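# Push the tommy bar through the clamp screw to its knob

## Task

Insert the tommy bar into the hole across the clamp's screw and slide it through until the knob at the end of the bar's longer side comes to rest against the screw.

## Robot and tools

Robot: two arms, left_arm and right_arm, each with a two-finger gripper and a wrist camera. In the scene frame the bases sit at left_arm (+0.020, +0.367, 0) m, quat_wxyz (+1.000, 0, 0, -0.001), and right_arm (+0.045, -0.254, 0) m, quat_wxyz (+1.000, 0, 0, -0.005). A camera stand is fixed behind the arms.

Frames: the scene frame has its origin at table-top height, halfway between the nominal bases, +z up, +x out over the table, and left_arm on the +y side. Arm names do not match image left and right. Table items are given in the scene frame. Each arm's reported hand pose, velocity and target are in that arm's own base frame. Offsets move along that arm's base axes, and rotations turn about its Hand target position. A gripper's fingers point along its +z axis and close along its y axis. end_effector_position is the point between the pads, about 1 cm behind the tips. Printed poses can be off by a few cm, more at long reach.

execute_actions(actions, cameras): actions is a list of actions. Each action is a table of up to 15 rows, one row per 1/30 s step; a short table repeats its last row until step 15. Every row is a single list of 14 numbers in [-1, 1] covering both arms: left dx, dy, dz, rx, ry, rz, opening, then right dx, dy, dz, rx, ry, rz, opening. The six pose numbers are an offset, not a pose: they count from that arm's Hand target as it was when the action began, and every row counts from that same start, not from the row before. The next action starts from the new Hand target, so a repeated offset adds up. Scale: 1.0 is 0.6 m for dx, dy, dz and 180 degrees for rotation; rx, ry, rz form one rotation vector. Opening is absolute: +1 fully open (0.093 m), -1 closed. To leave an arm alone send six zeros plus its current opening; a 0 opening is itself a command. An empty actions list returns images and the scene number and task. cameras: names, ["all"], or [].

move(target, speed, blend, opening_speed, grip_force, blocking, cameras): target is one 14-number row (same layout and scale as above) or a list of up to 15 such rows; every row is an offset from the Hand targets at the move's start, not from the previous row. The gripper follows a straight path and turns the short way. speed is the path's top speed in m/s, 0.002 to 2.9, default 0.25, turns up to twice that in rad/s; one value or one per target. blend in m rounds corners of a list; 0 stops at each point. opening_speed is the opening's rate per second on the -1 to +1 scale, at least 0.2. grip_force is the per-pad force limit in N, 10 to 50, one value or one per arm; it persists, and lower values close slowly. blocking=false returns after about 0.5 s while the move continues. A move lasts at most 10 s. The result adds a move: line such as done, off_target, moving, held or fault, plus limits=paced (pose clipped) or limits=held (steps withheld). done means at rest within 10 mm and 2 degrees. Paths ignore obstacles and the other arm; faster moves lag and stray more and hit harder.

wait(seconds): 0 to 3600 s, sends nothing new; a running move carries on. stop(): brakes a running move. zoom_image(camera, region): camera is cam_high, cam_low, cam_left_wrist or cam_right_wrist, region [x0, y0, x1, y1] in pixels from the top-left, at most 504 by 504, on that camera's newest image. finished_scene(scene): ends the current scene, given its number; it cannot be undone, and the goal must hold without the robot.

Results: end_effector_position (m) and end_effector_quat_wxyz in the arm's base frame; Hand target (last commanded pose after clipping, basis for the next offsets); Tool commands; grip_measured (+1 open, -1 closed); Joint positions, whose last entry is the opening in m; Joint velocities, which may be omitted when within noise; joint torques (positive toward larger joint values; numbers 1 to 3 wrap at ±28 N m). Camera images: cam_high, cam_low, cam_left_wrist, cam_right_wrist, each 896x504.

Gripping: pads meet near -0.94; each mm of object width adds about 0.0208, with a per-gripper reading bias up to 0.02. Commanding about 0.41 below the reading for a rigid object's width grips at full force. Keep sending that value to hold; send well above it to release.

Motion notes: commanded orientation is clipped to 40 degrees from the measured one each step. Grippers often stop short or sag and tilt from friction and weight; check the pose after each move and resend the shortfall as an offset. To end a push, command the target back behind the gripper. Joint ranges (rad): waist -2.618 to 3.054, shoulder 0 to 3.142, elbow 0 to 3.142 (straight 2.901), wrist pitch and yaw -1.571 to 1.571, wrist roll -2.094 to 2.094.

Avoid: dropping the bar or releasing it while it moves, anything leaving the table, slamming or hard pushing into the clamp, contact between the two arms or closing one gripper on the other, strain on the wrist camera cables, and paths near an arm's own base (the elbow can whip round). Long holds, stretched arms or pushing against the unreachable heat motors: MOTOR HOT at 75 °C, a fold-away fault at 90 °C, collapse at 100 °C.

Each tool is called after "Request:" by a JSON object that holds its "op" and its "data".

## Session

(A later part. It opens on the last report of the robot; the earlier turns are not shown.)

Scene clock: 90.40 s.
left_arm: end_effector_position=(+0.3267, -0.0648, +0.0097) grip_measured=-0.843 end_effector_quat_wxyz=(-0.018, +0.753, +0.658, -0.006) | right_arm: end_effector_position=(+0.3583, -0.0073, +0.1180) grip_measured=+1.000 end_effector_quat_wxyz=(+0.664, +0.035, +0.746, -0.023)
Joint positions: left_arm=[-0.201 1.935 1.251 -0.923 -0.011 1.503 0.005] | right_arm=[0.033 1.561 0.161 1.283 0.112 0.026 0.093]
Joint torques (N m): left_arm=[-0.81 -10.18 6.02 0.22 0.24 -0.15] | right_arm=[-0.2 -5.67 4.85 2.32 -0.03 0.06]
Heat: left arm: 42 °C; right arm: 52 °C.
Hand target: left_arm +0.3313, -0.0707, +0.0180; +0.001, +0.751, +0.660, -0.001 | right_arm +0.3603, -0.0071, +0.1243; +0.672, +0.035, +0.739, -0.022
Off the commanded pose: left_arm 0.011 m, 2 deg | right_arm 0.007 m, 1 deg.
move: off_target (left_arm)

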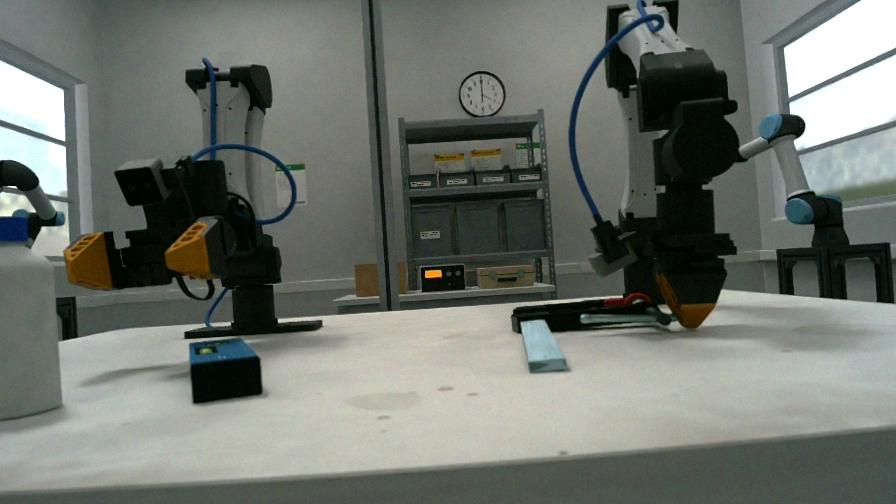

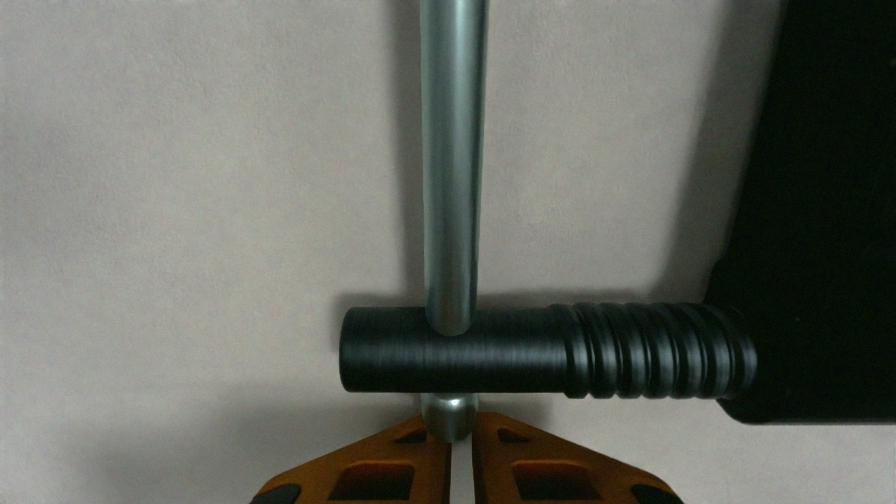

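Request:
{"op": "move", "data": {"target": [-0.0014, -0.0099, 0, 0, 0, 0, -0.84, 0, 0, 0, 0, 0, 0, 1.0], "speed": 0.05, "cameras": ["cam_low", "cam_left_wrist"]}}

Scene clock: 92.13 s.
left_arm: end_effector_position=(+0.3265, -0.0656, +0.0098) grip_measured=-0.843 end_effector_quat_wxyz=(-0.022, +0.750, +0.661, -0.001) | right_arm: end_effector_position=(+0.3583, -0.0073, +0.1180) grip_measured=+1.000 end_effector_quat_wxyz=(+0.664, +0.035, +0.746, -0.023)
Joint positions: left_arm=[-0.211 1.935 1.251 -0.923 -0.025 1.485 0.005] | right_arm=[0.033 1.561 0.161 1.283 0.112 0.026 0.093]
Joint torques (N m): left_arm=[-1.5 -10.11 6.24 0.19 0.34 -0.16] | right_arm=[-0.23 -5.64 4.83 2.32 -0.03 0.05]
Heat: left arm: 42 °C; right arm: 52 °C.
Hand target: left_arm +0.3304, -0.0766, +0.0180; +0.001, +0.751, +0.660, -0.001 | right_arm +0.3603, -0.0071, +0.1243; +0.672, +0.035, +0.739, -0.022
Off the commanded pose: left_arm 0.014 m, 3 deg | right_arm 0.007 m, 1 deg.
move: off_target (left_arm)

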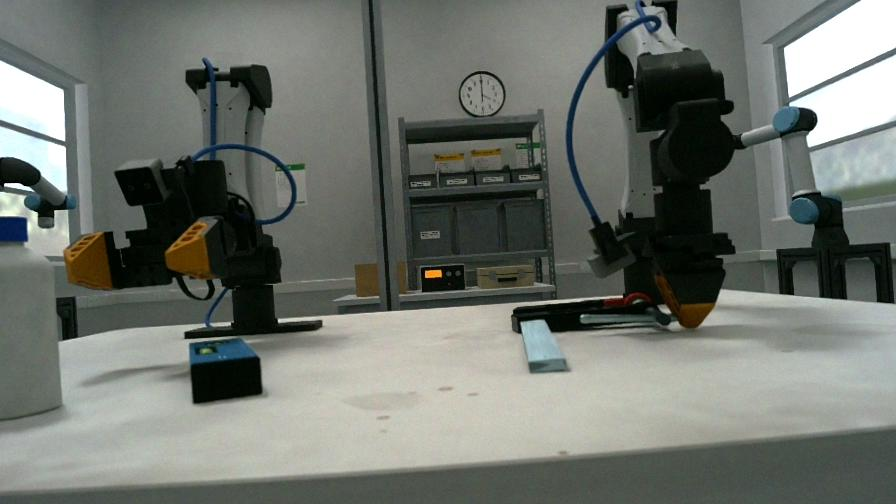

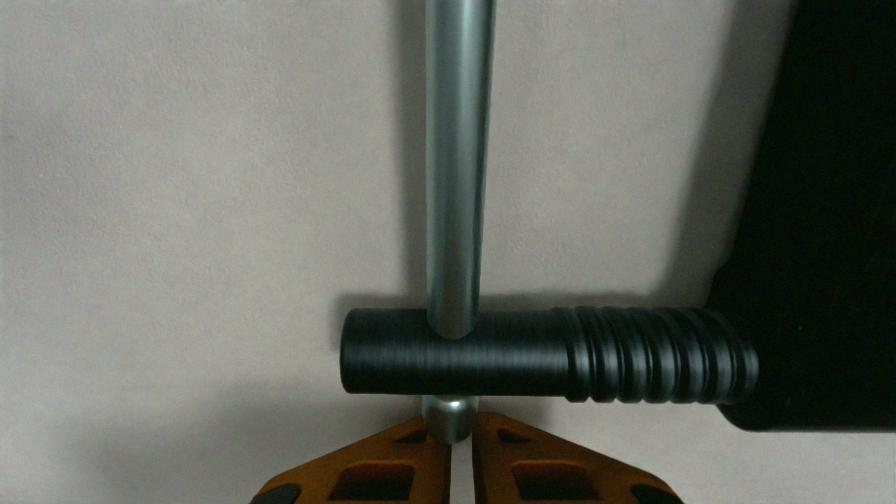

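Request:
{"op": "move", "data": {"target": [0.0077, 0.066, 0.02, 0, 0, 0, -0.84, 0, 0, 0, 0, 0, 0, 1.0], "speed": 0.1, "cameras": ["cam_high", "cam_low", "cam_left_wrist"]}}

Scene clock: 94.20 s.
left_arm: end_effector_position=(+0.3285, -0.0343, +0.0135) grip_measured=-0.843 end_effector_quat_wxyz=(-0.019, +0.745, +0.666, -0.009) | right_arm: end_effector_position=(+0.3583, -0.0073, +0.1180) grip_measured=+1.000 end_effector_quat_wxyz=(+0.664, +0.035, +0.746, -0.023)
Joint positions: left_arm=[-0.11 1.923 1.251 -0.939 -0.013 1.572 0.005] | right_arm=[0.033 1.561 0.161 1.283 0.112 0.026 0.093]
Joint torques (N m): left_arm=[0.17 -11.19 7.83 -0.14 0.25 0.12] | right_arm=[-0.2 -5.65 4.83 2.33 -0.04 0.05]
Heat: left arm: 42 °C; right arm: 52 °C.
Hand target: left_arm +0.3351, -0.0370, +0.0300; +0.001, +0.751, +0.660, -0.001 | right_arm +0.3603, -0.0071, +0.1243; +0.672, +0.035, +0.739, -0.022
Off the commanded pose: left_arm 0.018 m, 3 deg | right_arm 0.007 m, 1 deg.
move: off_target (left_arm)

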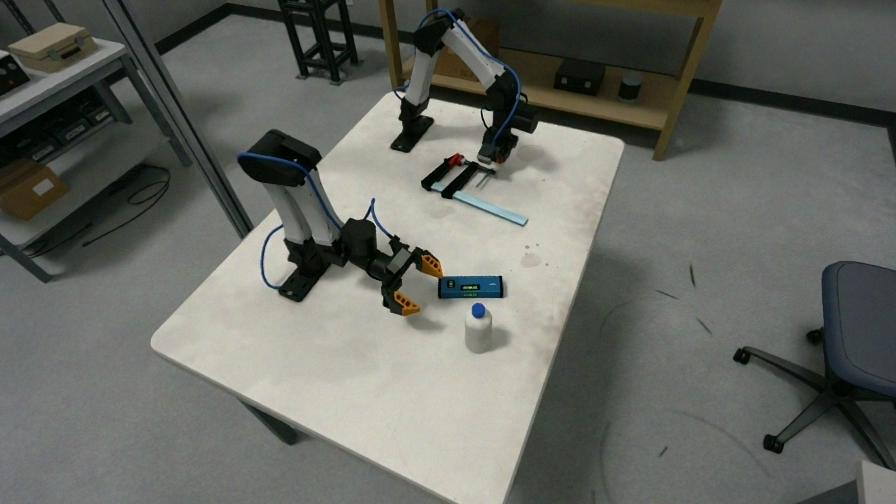

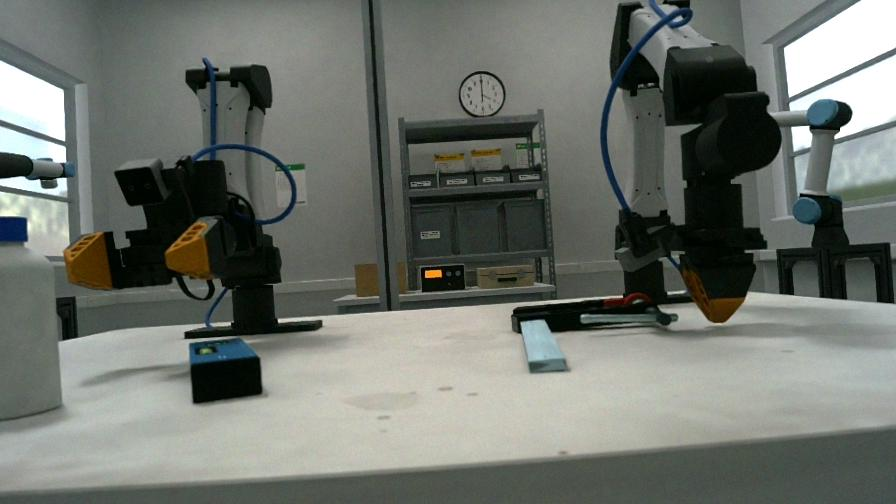

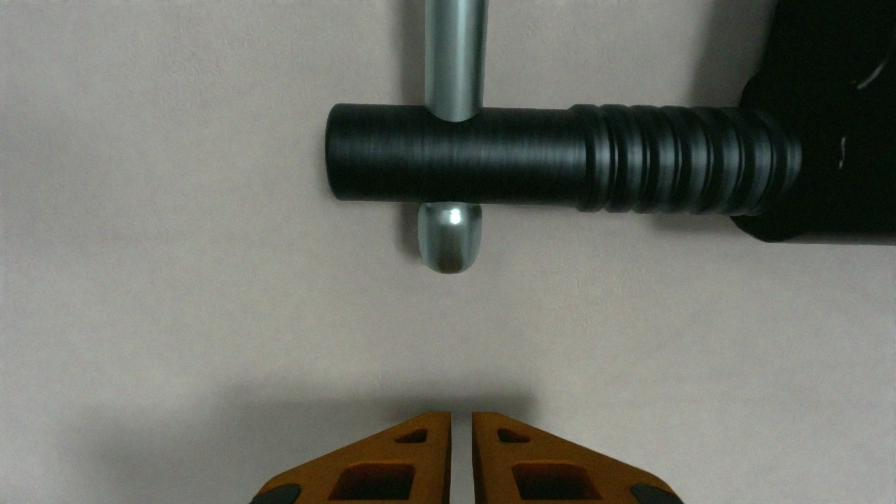

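Request:
{"op": "zoom_image", "data": {"camera": "cam_high", "region": [410, 80, 560, 230]}}

Request:
{"op": "zoom_image", "data": {"camera": "cam_low", "region": [500, 240, 780, 400]}}

Scaled by 3.360 from the camera's image (finer frame: 1280x720).

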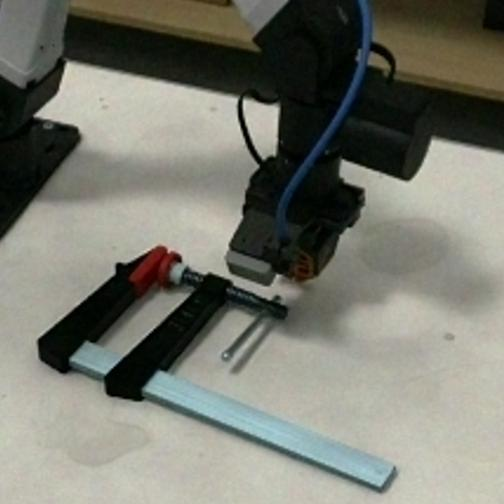

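Scaled by 1.800 from the camera's image (finer frame: 1280x720).

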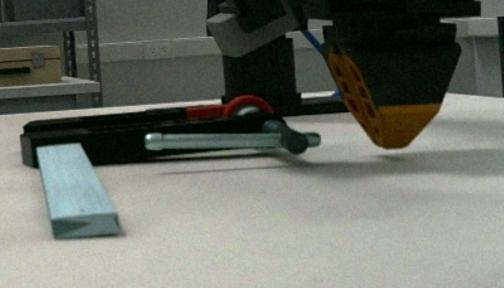

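Request:
{"op": "move", "data": {"target": [-0.058, 0.195, 0.2, 0, 0, 0, -0.84, -0.0505, 0.3118, -0.0072, -0.354, 0.378, 0.4215, -1.0], "speed": 0.4, "cameras": ["all"]}}

Scene clock: 114.13 s.
left_arm: end_effector_position=(+0.2985, +0.0800, +0.1331) grip_measured=-0.843 end_effector_quat_wxyz=(-0.015, +0.747, +0.665, -0.016) | right_arm: end_effector_position=(+0.3249, +0.1763, +0.1183) grip_measured=-0.985 end_effector_quat_wxyz=(+0.001, +0.700, -0.715, -0.003)
Joint positions: left_arm=[0.256 1.751 1.519 -1.382 -0.012 1.942 0.005] | right_arm=[0.495 1.953 1.722 -1.344 -0.005 -1.055 0]
Joint torques (N m): left_arm=[0.66 -9.74 8.85 -0.21 0.18 0.11] | right_arm=[0.25 -9.4 9.05 0.16 -0.02 -0.11]
Heat: left arm: 45 °C; right arm: 52 °C.
Hand target: left_arm +0.3003, +0.0799, +0.1500; +0.001, +0.751, +0.660, -0.001 | right_arm +0.3300, +0.1799, +0.1200; +0.000, +0.706, -0.708, +0.000
Off the commanded pose: left_arm 0.017 m, 3 deg | right_arm 0.006 m, 1 deg.
move: off_target (left_arm)

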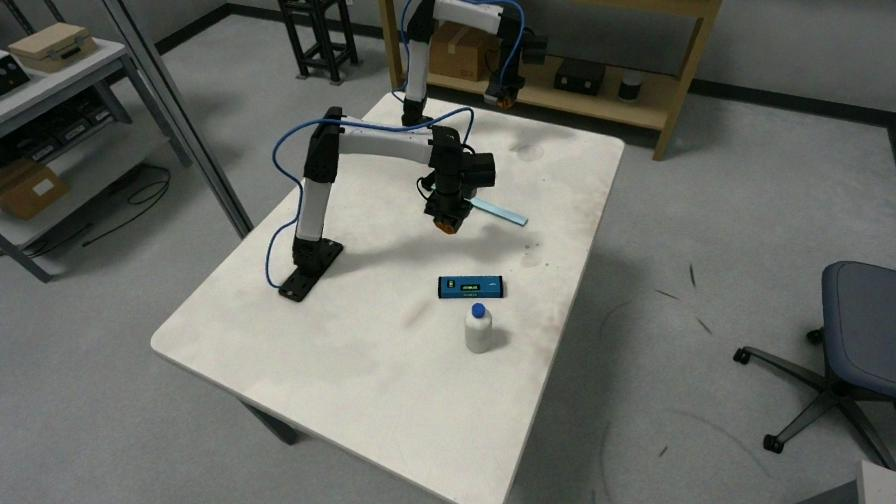

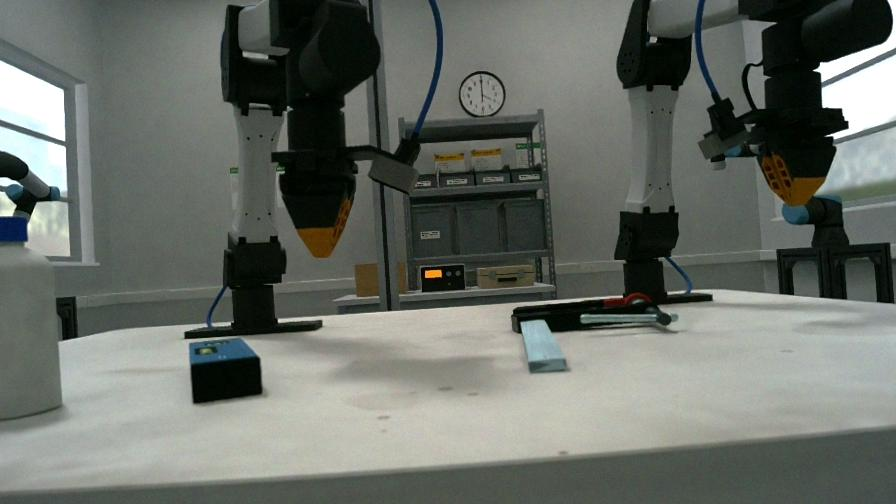

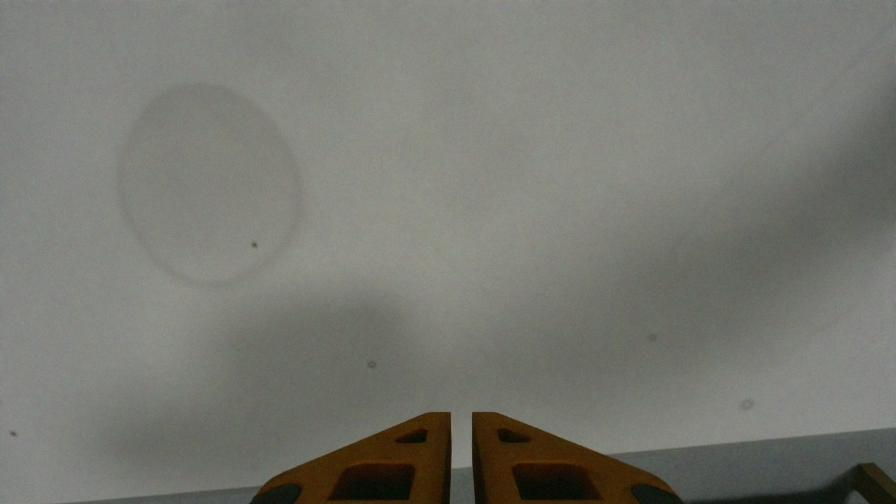

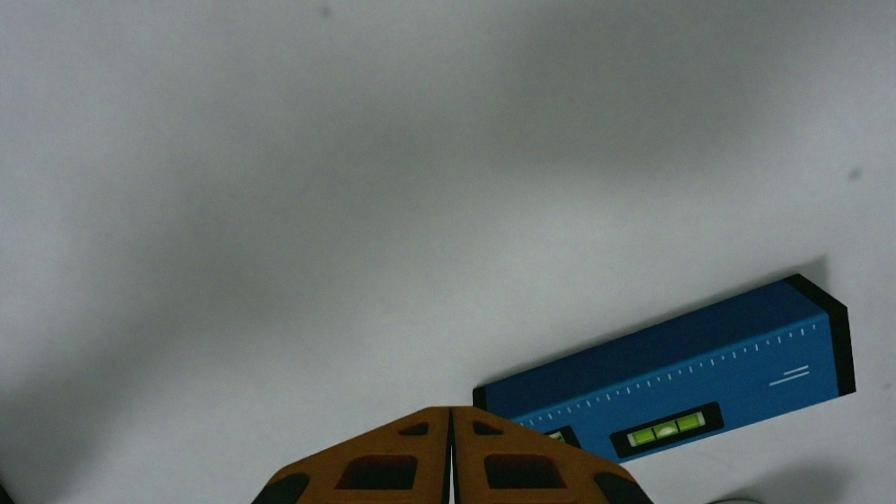

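Request:
{"op": "move", "data": {"target": [0, 0, 0, 0, 0, 0, -0.84, 0, 0, 0.1333, 0, 0, 0, -1.0], "speed": 0.25, "cameras": ["cam_low", "cam_right_wrist"]}}

Scene clock: 116.50 s.
left_arm: end_effector_position=(+0.2985, +0.0800, +0.1331) grip_measured=-0.843 end_effector_quat_wxyz=(-0.015, +0.747, +0.665, -0.016) | right_arm: end_effector_position=(+0.3305, +0.1792, +0.1867) grip_measured=-0.985 end_effector_quat_wxyz=(-0.025, +0.700, -0.714, +0.005)
Joint positions: left_arm=[0.256 1.751 1.519 -1.382 -0.012 1.942 0.005] | right_arm=[0.495 1.965 2.013 -1.567 -0.004 -1.055 0]
Joint torques (N m): left_arm=[0.5 -9.66 8.79 -0.16 0.21 0.16] | right_arm=[0.23 -13.5 7.62 0.32 -0.04 -0.11]
Heat: left arm: 45 °C; right arm: 51 °C.
Hand target: left_arm +0.3003, +0.0799, +0.1500; +0.001, +0.751, +0.660, -0.001 | right_arm +0.3299, +0.1799, +0.1998; +0.000, +0.706, -0.708, +0.000
Off the commanded pose: left_arm 0.017 m, 3 deg | right_arm 0.013 m, 3 deg.
joint sent to its limit (right arm) — joint 4 (wrist pitch), lower limit. The joint targets are off in orientation, not in position.
move: off_target (right_arm)

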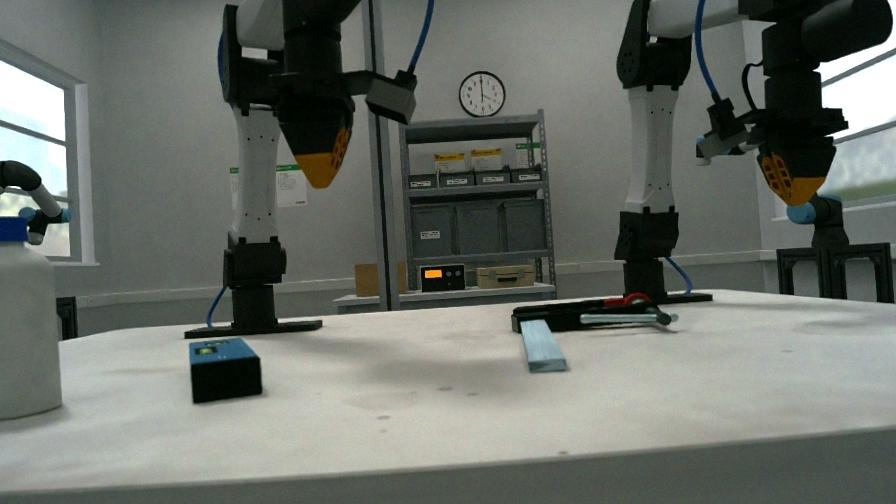

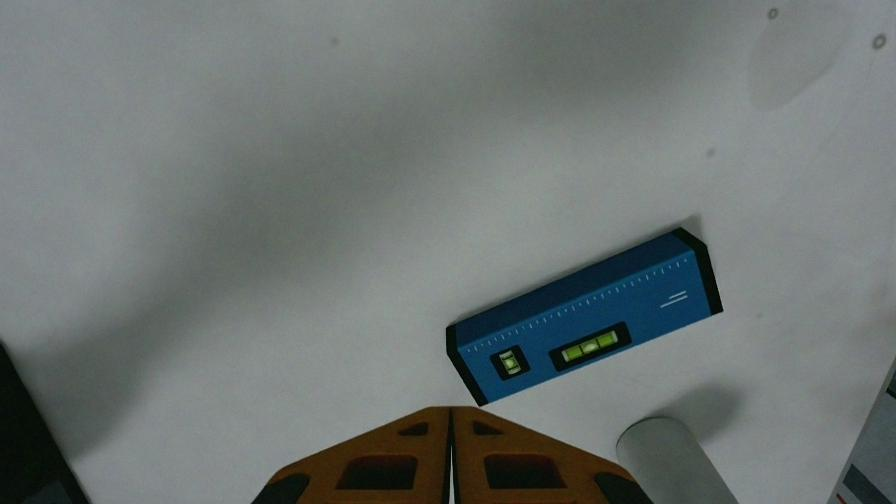

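Request:
{"op": "finished_scene", "data": {"scene": 1}}

The scene is finished: the task was done.


## Next scene

The same job, from a new start.

Request:
{"op": "execute_actions", "data": {"actions": [], "cameras": ["cam_high", "cam_low", "cam_left_wrist", "cam_right_wrist"]}}

Request:
{"op": "zoom_image", "data": {"camera": "cam_high", "region": [390, 100, 590, 240]}}

Request:
{"op": "zoom_image", "data": {"camera": "cam_low", "region": [380, 270, 780, 390]}}

Scene clock: 0.00 s.
left_arm: end_effector_position=(+0.3706, +0.0258, +0.0723) grip_measured=+1.000 end_effector_quat_wxyz=(+0.542, -0.041, +0.839, -0.002) | right_arm: end_effector_position=(+0.3898, -0.0212, +0.0880) grip_measured=+1.000 end_effector_quat_wxyz=(+0.573, +0.060, +0.817, -0.032)
Joint positions: left_arm=[0.087 1.508 0.32 0.763 0.038 -0.036 0.093] | right_arm=[-0.004 1.565 0.365 0.849 0.117 0.061 0.093]
Joint velocities: within noise
Joint torques (N m): no reading
Heat: left arm: 32 °C; right arm: 34 °C.
Hand target: left_arm +0.3754, +0.0262, +0.0824; +0.556, -0.041, +0.830, -0.002 | right_arm +0.3923, -0.0211, +0.0938; +0.580, +0.061, +0.812, -0.031
Tool commands: left_gripper/opening=+1.0 right_gripper/opening=+1.0

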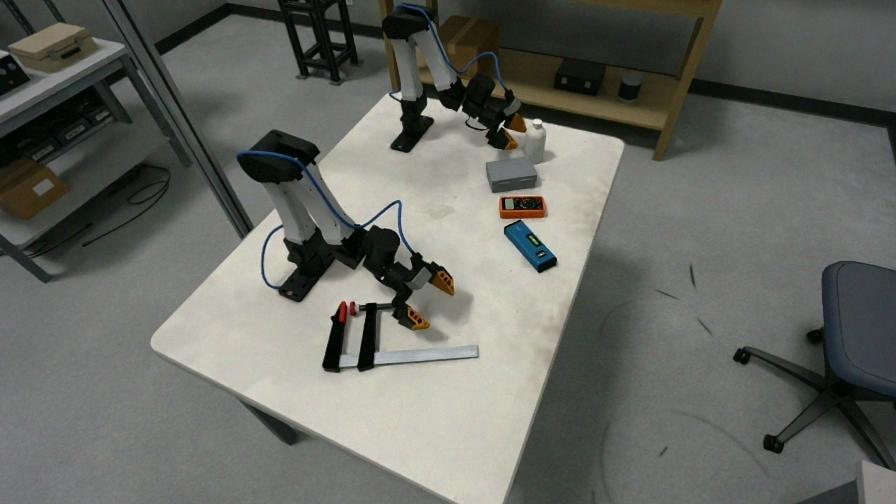

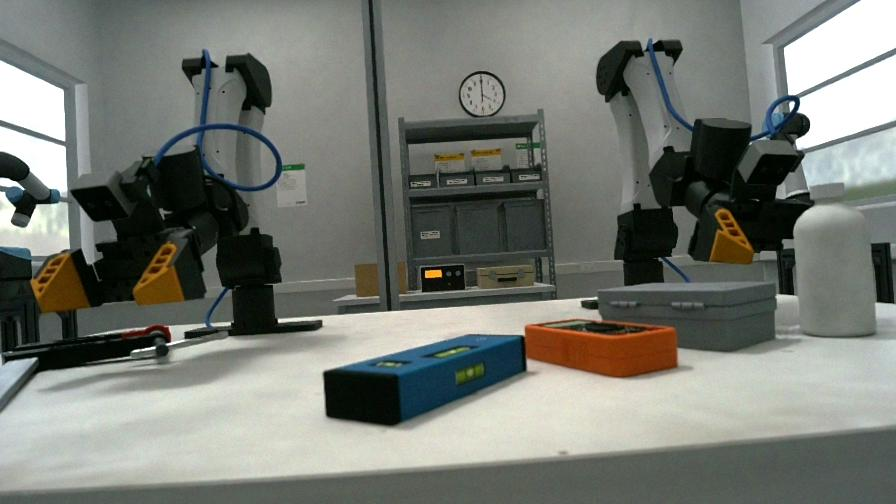

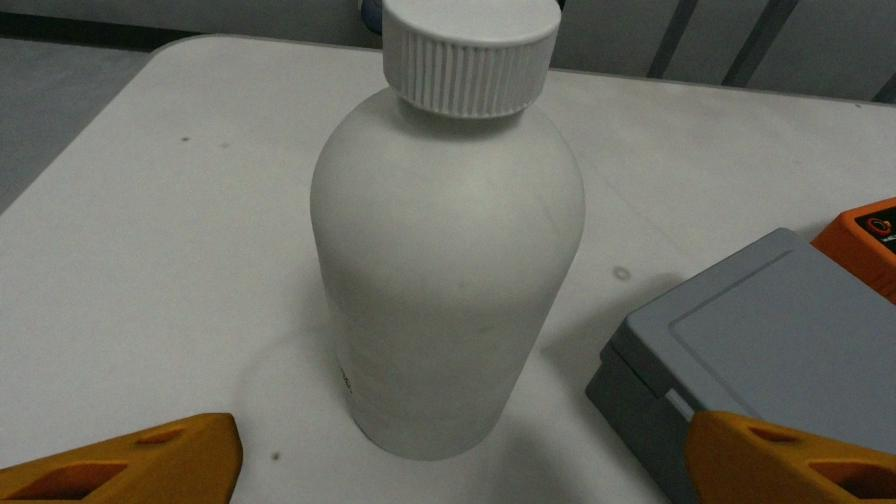

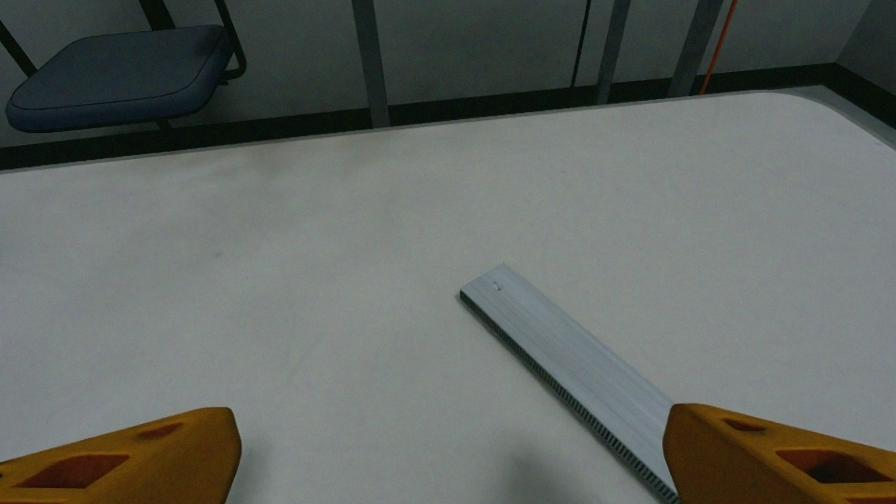

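Scaled by 2.520 from the camera's image (finer frame: 1280x720).

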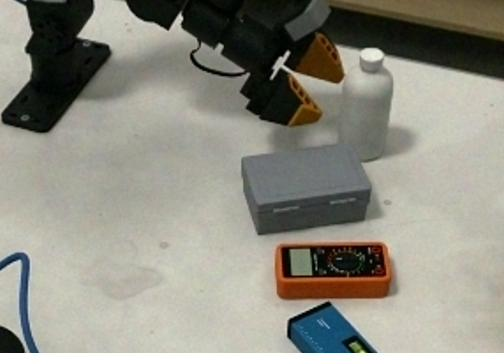

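Scaled by 1.260 from the camera's image (finer frame: 1280x720).

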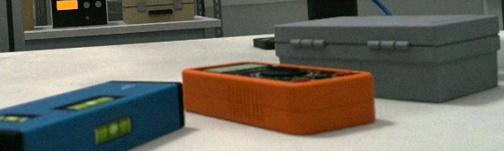

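Request:
{"op": "zoom_image", "data": {"camera": "cam_high", "region": [310, 250, 490, 380]}}

Request:
{"op": "zoom_image", "data": {"camera": "cam_low", "region": [0, 290, 260, 420]}}

Scaled by 2.800 from the camera's image (finer frame: 1280x720).

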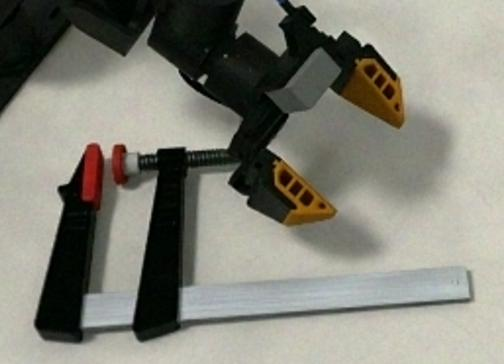

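Scaled by 1.938 from the camera's image (finer frame: 1280x720).

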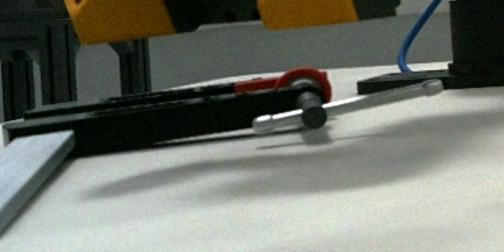

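Request:
{"op": "move", "data": {"target": [0, 0, 0, 0, 0, 0, 1.0, -0.277, 0.2118, 0.0437, 0.2283, 0.3376, -0.2567, -0.84], "speed": 0.4, "cameras": ["cam_high", "cam_low", "cam_right_wrist"]}}

Scene clock: 9.97 s.
left_arm: end_effector_position=(+0.3706, +0.0258, +0.0723) grip_measured=+1.000 end_effector_quat_wxyz=(+0.542, -0.041, +0.839, -0.002) | right_arm: end_effector_position=(+0.2217, +0.1006, +0.1155) grip_measured=-0.838 end_effector_quat_wxyz=(+0.001, +0.511, +0.859, -0.004)
Joint positions: left_arm=[0.087 1.508 0.32 0.763 0.038 -0.036 0.093] | right_arm=[0.43 1.47 1.157 -1.264 0.006 1.503 0.005]
Joint torques (N m): left_arm=[0.03 -5.2 6.61 2.2 0.04 -0.07] | right_arm=[0.54 -4.62 9.05 0.13 -0.04 0.21]
Heat: left arm: 33 °C; right arm: 36 °C.
Hand target: left_arm +0.3754, +0.0262, +0.0824; +0.556, -0.041, +0.830, -0.002 | right_arm +0.2261, +0.1059, +0.1201; +0.000, +0.515, +0.857, +0.001
Off the commanded pose: left_arm 0.011 m, 2 deg | right_arm 0.008 m, 1 deg.
move: done

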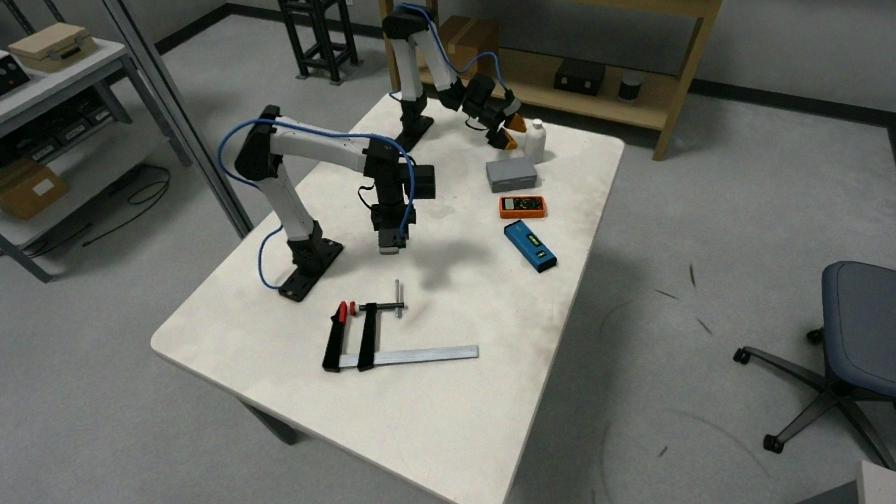

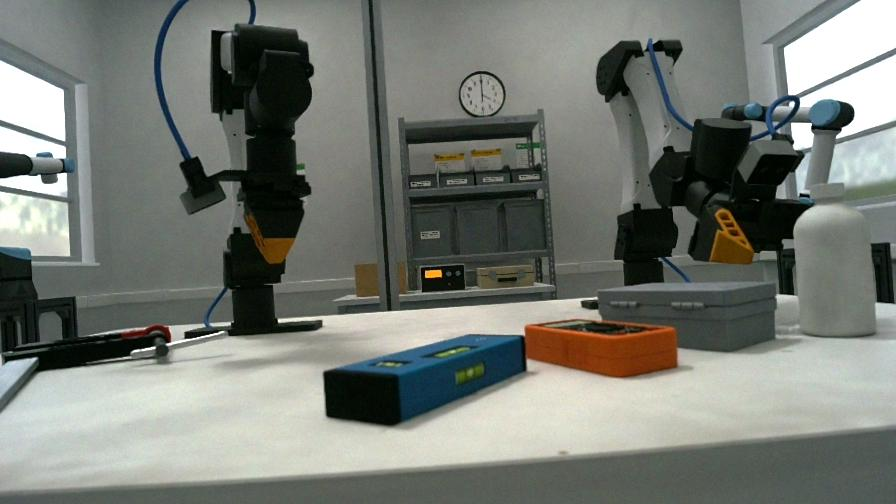

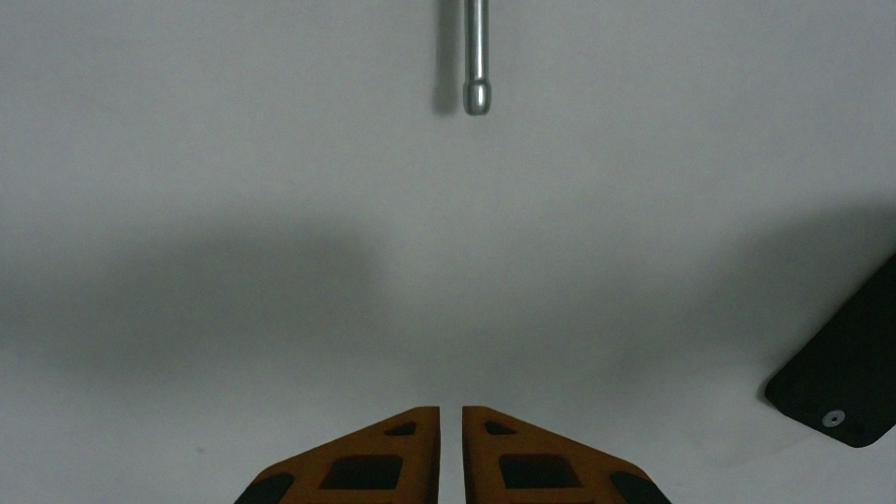

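Request:
{"op": "zoom_image", "data": {"camera": "cam_high", "region": [340, 265, 440, 335]}}

Scaled by 5.040 from the camera's image (finer frame: 1280x720).

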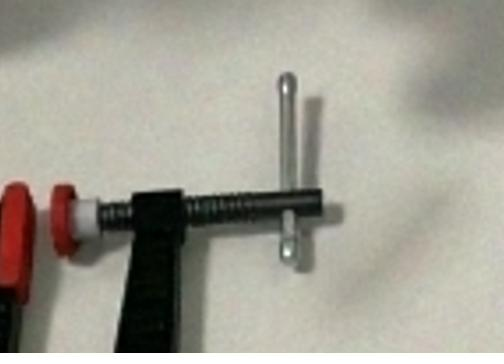

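Request:
{"op": "move", "data": {"target": [0, 0, 0, 0, 0, 0, 1.0, -0.0005, -0.0407, -0.1668, 0, 0, 0, -0.84], "speed": 0.2, "cameras": ["cam_low", "cam_right_wrist"]}}

Scene clock: 16.50 s.
left_arm: end_effector_position=(+0.3706, +0.0258, +0.0723) grip_measured=+1.000 end_effector_quat_wxyz=(+0.542, -0.041, +0.839, -0.002) | right_arm: end_effector_position=(+0.2272, +0.0833, +0.0259) grip_measured=-0.838 end_effector_quat_wxyz=(+0.006, +0.514, +0.858, +0.004)
Joint positions: left_arm=[0.087 1.508 0.32 0.763 0.038 -0.036 0.093] | right_arm=[0.354 1.537 0.85 -0.87 0.004 1.435 0.005]
Joint torques (N m): left_arm=[0.09 -5.31 6.67 2.19 0.05 -0.07] | right_arm=[-0.99 -4.82 4.79 0.41 -0.02 -0.02]
Heat: left arm: 34 °C; right arm: 37 °C.
Hand target: left_arm +0.3754, +0.0262, +0.0824; +0.556, -0.041, +0.830, -0.002 | right_arm +0.2259, +0.0816, +0.0200; +0.000, +0.515, +0.857, +0.001
Off the commanded pose: left_arm 0.011 m, 2 deg | right_arm 0.006 m, 1 deg.
move: done

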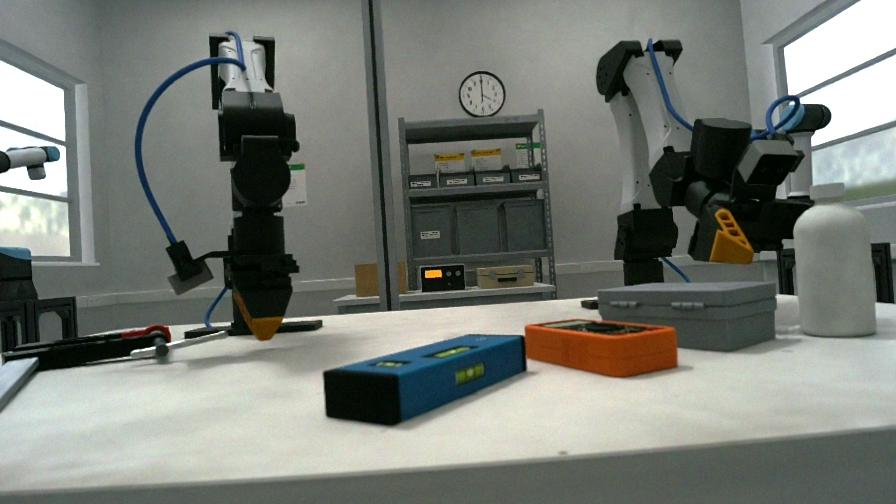

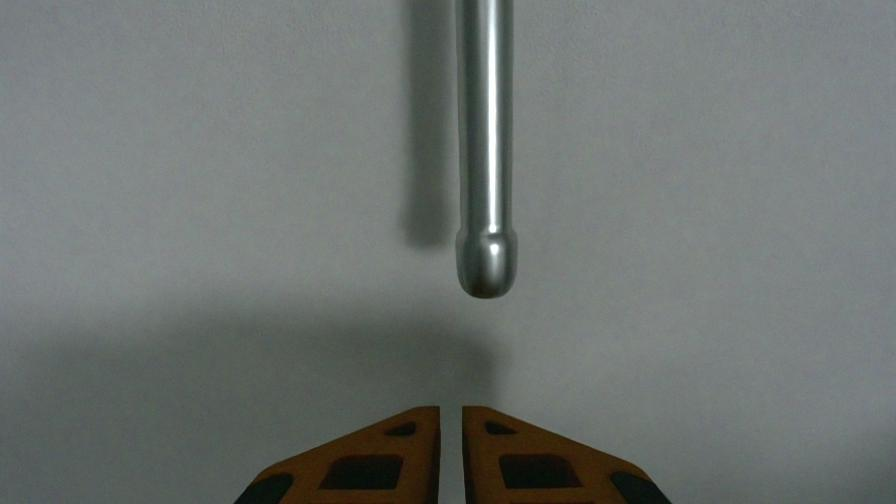

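Request:
{"op": "zoom_image", "data": {"camera": "cam_low", "region": [100, 280, 320, 390]}}

Scaled by 2.291 from the camera's image (finer frame: 1280x720).

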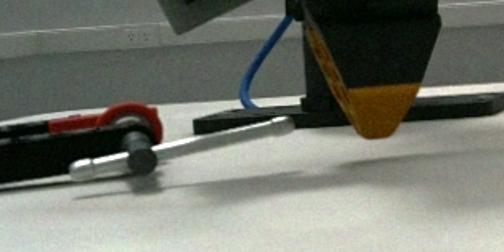

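Request:
{"op": "move", "data": {"target": [[0, 0, 0, 0, 0, 0, 1.0, 0.0102, -0.0308, 0.015, 0, 0, 0, -0.84], [0, 0, 0, 0, 0, 0, 1.0, 0.0725, -0.1433, -0.0067, 0, 0, 0, -0.84]], "speed": [0.08, 0.06], "blend": 0.01, "cameras": ["cam_low", "cam_right_wrist"]}}

Scene clock: 27.90 s.
left_arm: end_effector_position=(+0.3706, +0.0258, +0.0723) grip_measured=+1.000 end_effector_quat_wxyz=(+0.542, -0.041, +0.839, -0.002) | right_arm: end_effector_position=(+0.2523, +0.0043, +0.0149) grip_measured=-0.838 end_effector_quat_wxyz=(-0.024, +0.511, +0.860, +0.000)
Joint positions: left_arm=[0.087 1.508 0.32 0.763 0.038 -0.036 0.093] | right_arm=[0 1.647 0.912 -0.877 -0.025 1.072 0.005]
Joint torques (N m): left_arm=[0.09 -5.24 6.52 2.17 0.02 -0.01] | right_arm=[-1.91 -5.31 8.21 0.49 0.31 -0.01]
Heat: left arm: 36 °C; right arm: 38 °C.
Hand target: left_arm +0.3754, +0.0262, +0.0824; +0.556, -0.041, +0.830, -0.002 | right_arm +0.2694, -0.0044, +0.0160; +0.000, +0.515, +0.857, +0.000
Off the commanded pose: left_arm 0.011 m, 2 deg | right_arm 0.019 m, 3 deg.
move: off_target (right_arm)

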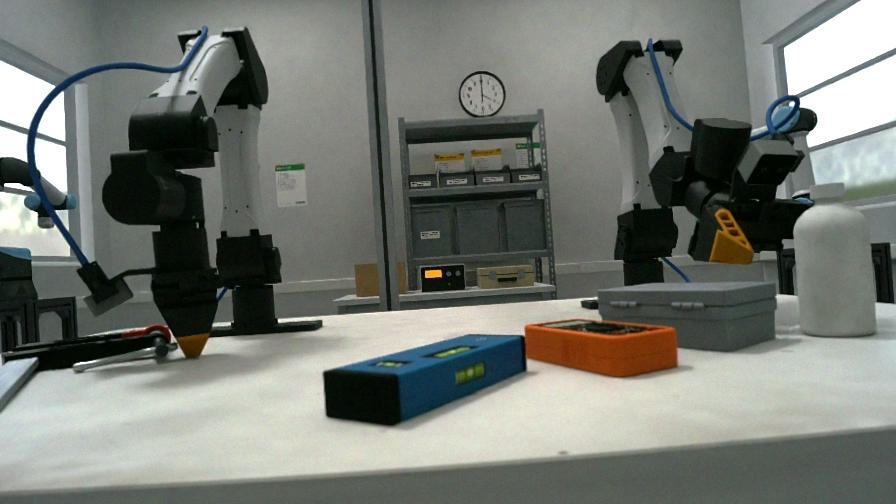

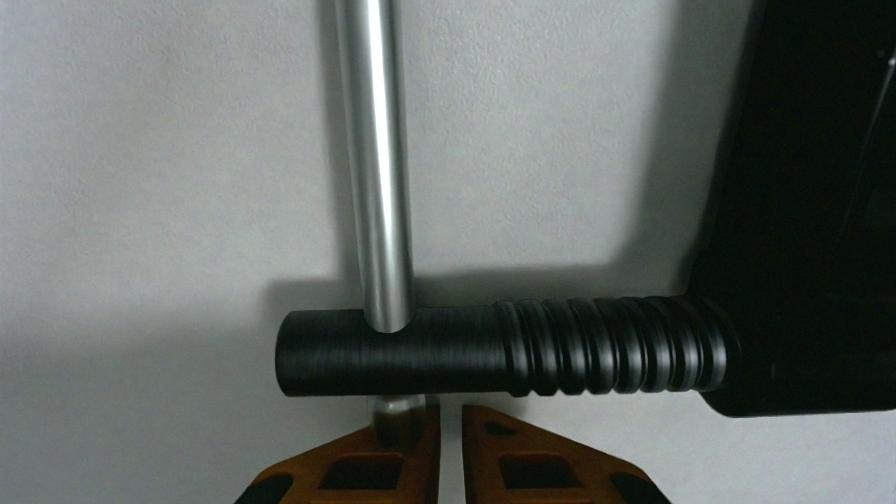

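Request:
{"op": "zoom_image", "data": {"camera": "cam_right_wrist", "region": [260, 284, 560, 484]}}

Request:
{"op": "zoom_image", "data": {"camera": "cam_low", "region": [50, 300, 250, 390]}}

Scaled by 1.680 from the camera's image (finer frame: 1280x720).

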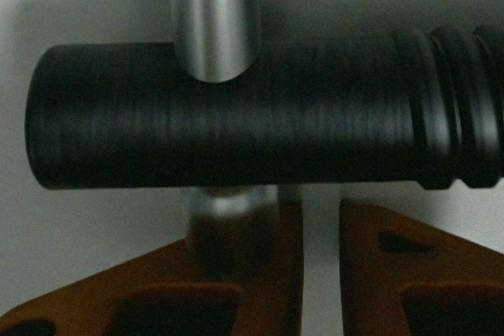

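Scaled by 2.520 from the camera's image (finer frame: 1280x720).

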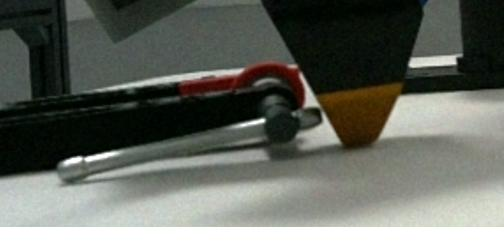

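Request:
{"op": "move", "data": {"target": [0, 0, 0, 0, 0, 0, 1.0, -0.0557, 0.0607, 0.015, 0, 0, 0, -0.84], "speed": 0.12, "cameras": ["cam_right_wrist"]}}

Scene clock: 33.47 s.
left_arm: end_effector_position=(+0.3706, +0.0258, +0.0723) grip_measured=+1.000 end_effector_quat_wxyz=(+0.542, -0.041, +0.839, -0.002) | right_arm: end_effector_position=(+0.2390, +0.0335, +0.0224) grip_measured=-0.838 end_effector_quat_wxyz=(-0.009, +0.512, +0.859, +0.005)
Joint positions: left_arm=[0.087 1.508 0.32 0.763 0.038 -0.036 0.093] | right_arm=[0.126 1.563 0.859 -0.876 -0.019 1.201 0.005]
Joint torques (N m): left_arm=[0.34 -5.57 6.71 2.21 0.08 -0.02] | right_arm=[0.54 -9.09 4.46 0.23 0.23 0.22]
Heat: left arm: 37 °C; right arm: 39 °C.
Hand target: left_arm +0.3754, +0.0262, +0.0824; +0.556, -0.041, +0.830, -0.002 | right_arm +0.2359, +0.0319, +0.0250; +0.000, +0.515, +0.857, +0.001
Off the commanded pose: left_arm 0.011 m, 2 deg | right_arm 0.004 m, 1 deg.
move: done

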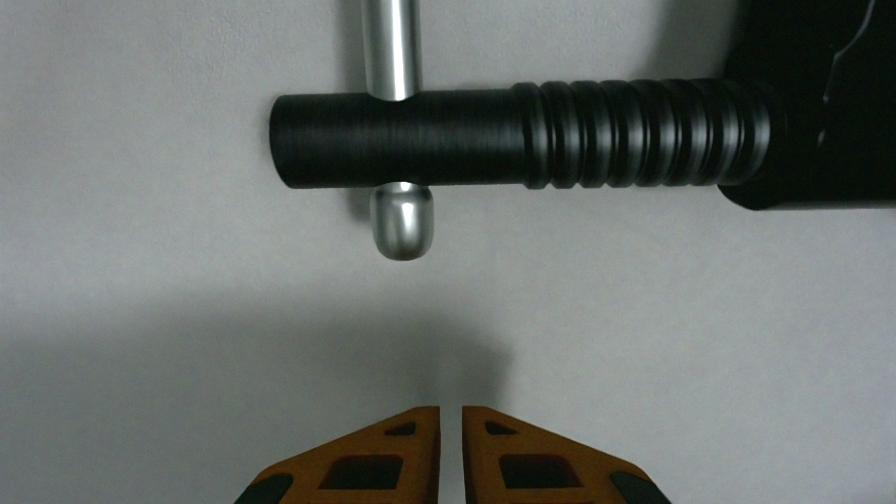

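Request:
{"op": "finished_scene", "data": {"scene": 2}}

The scene is finished: the task was done.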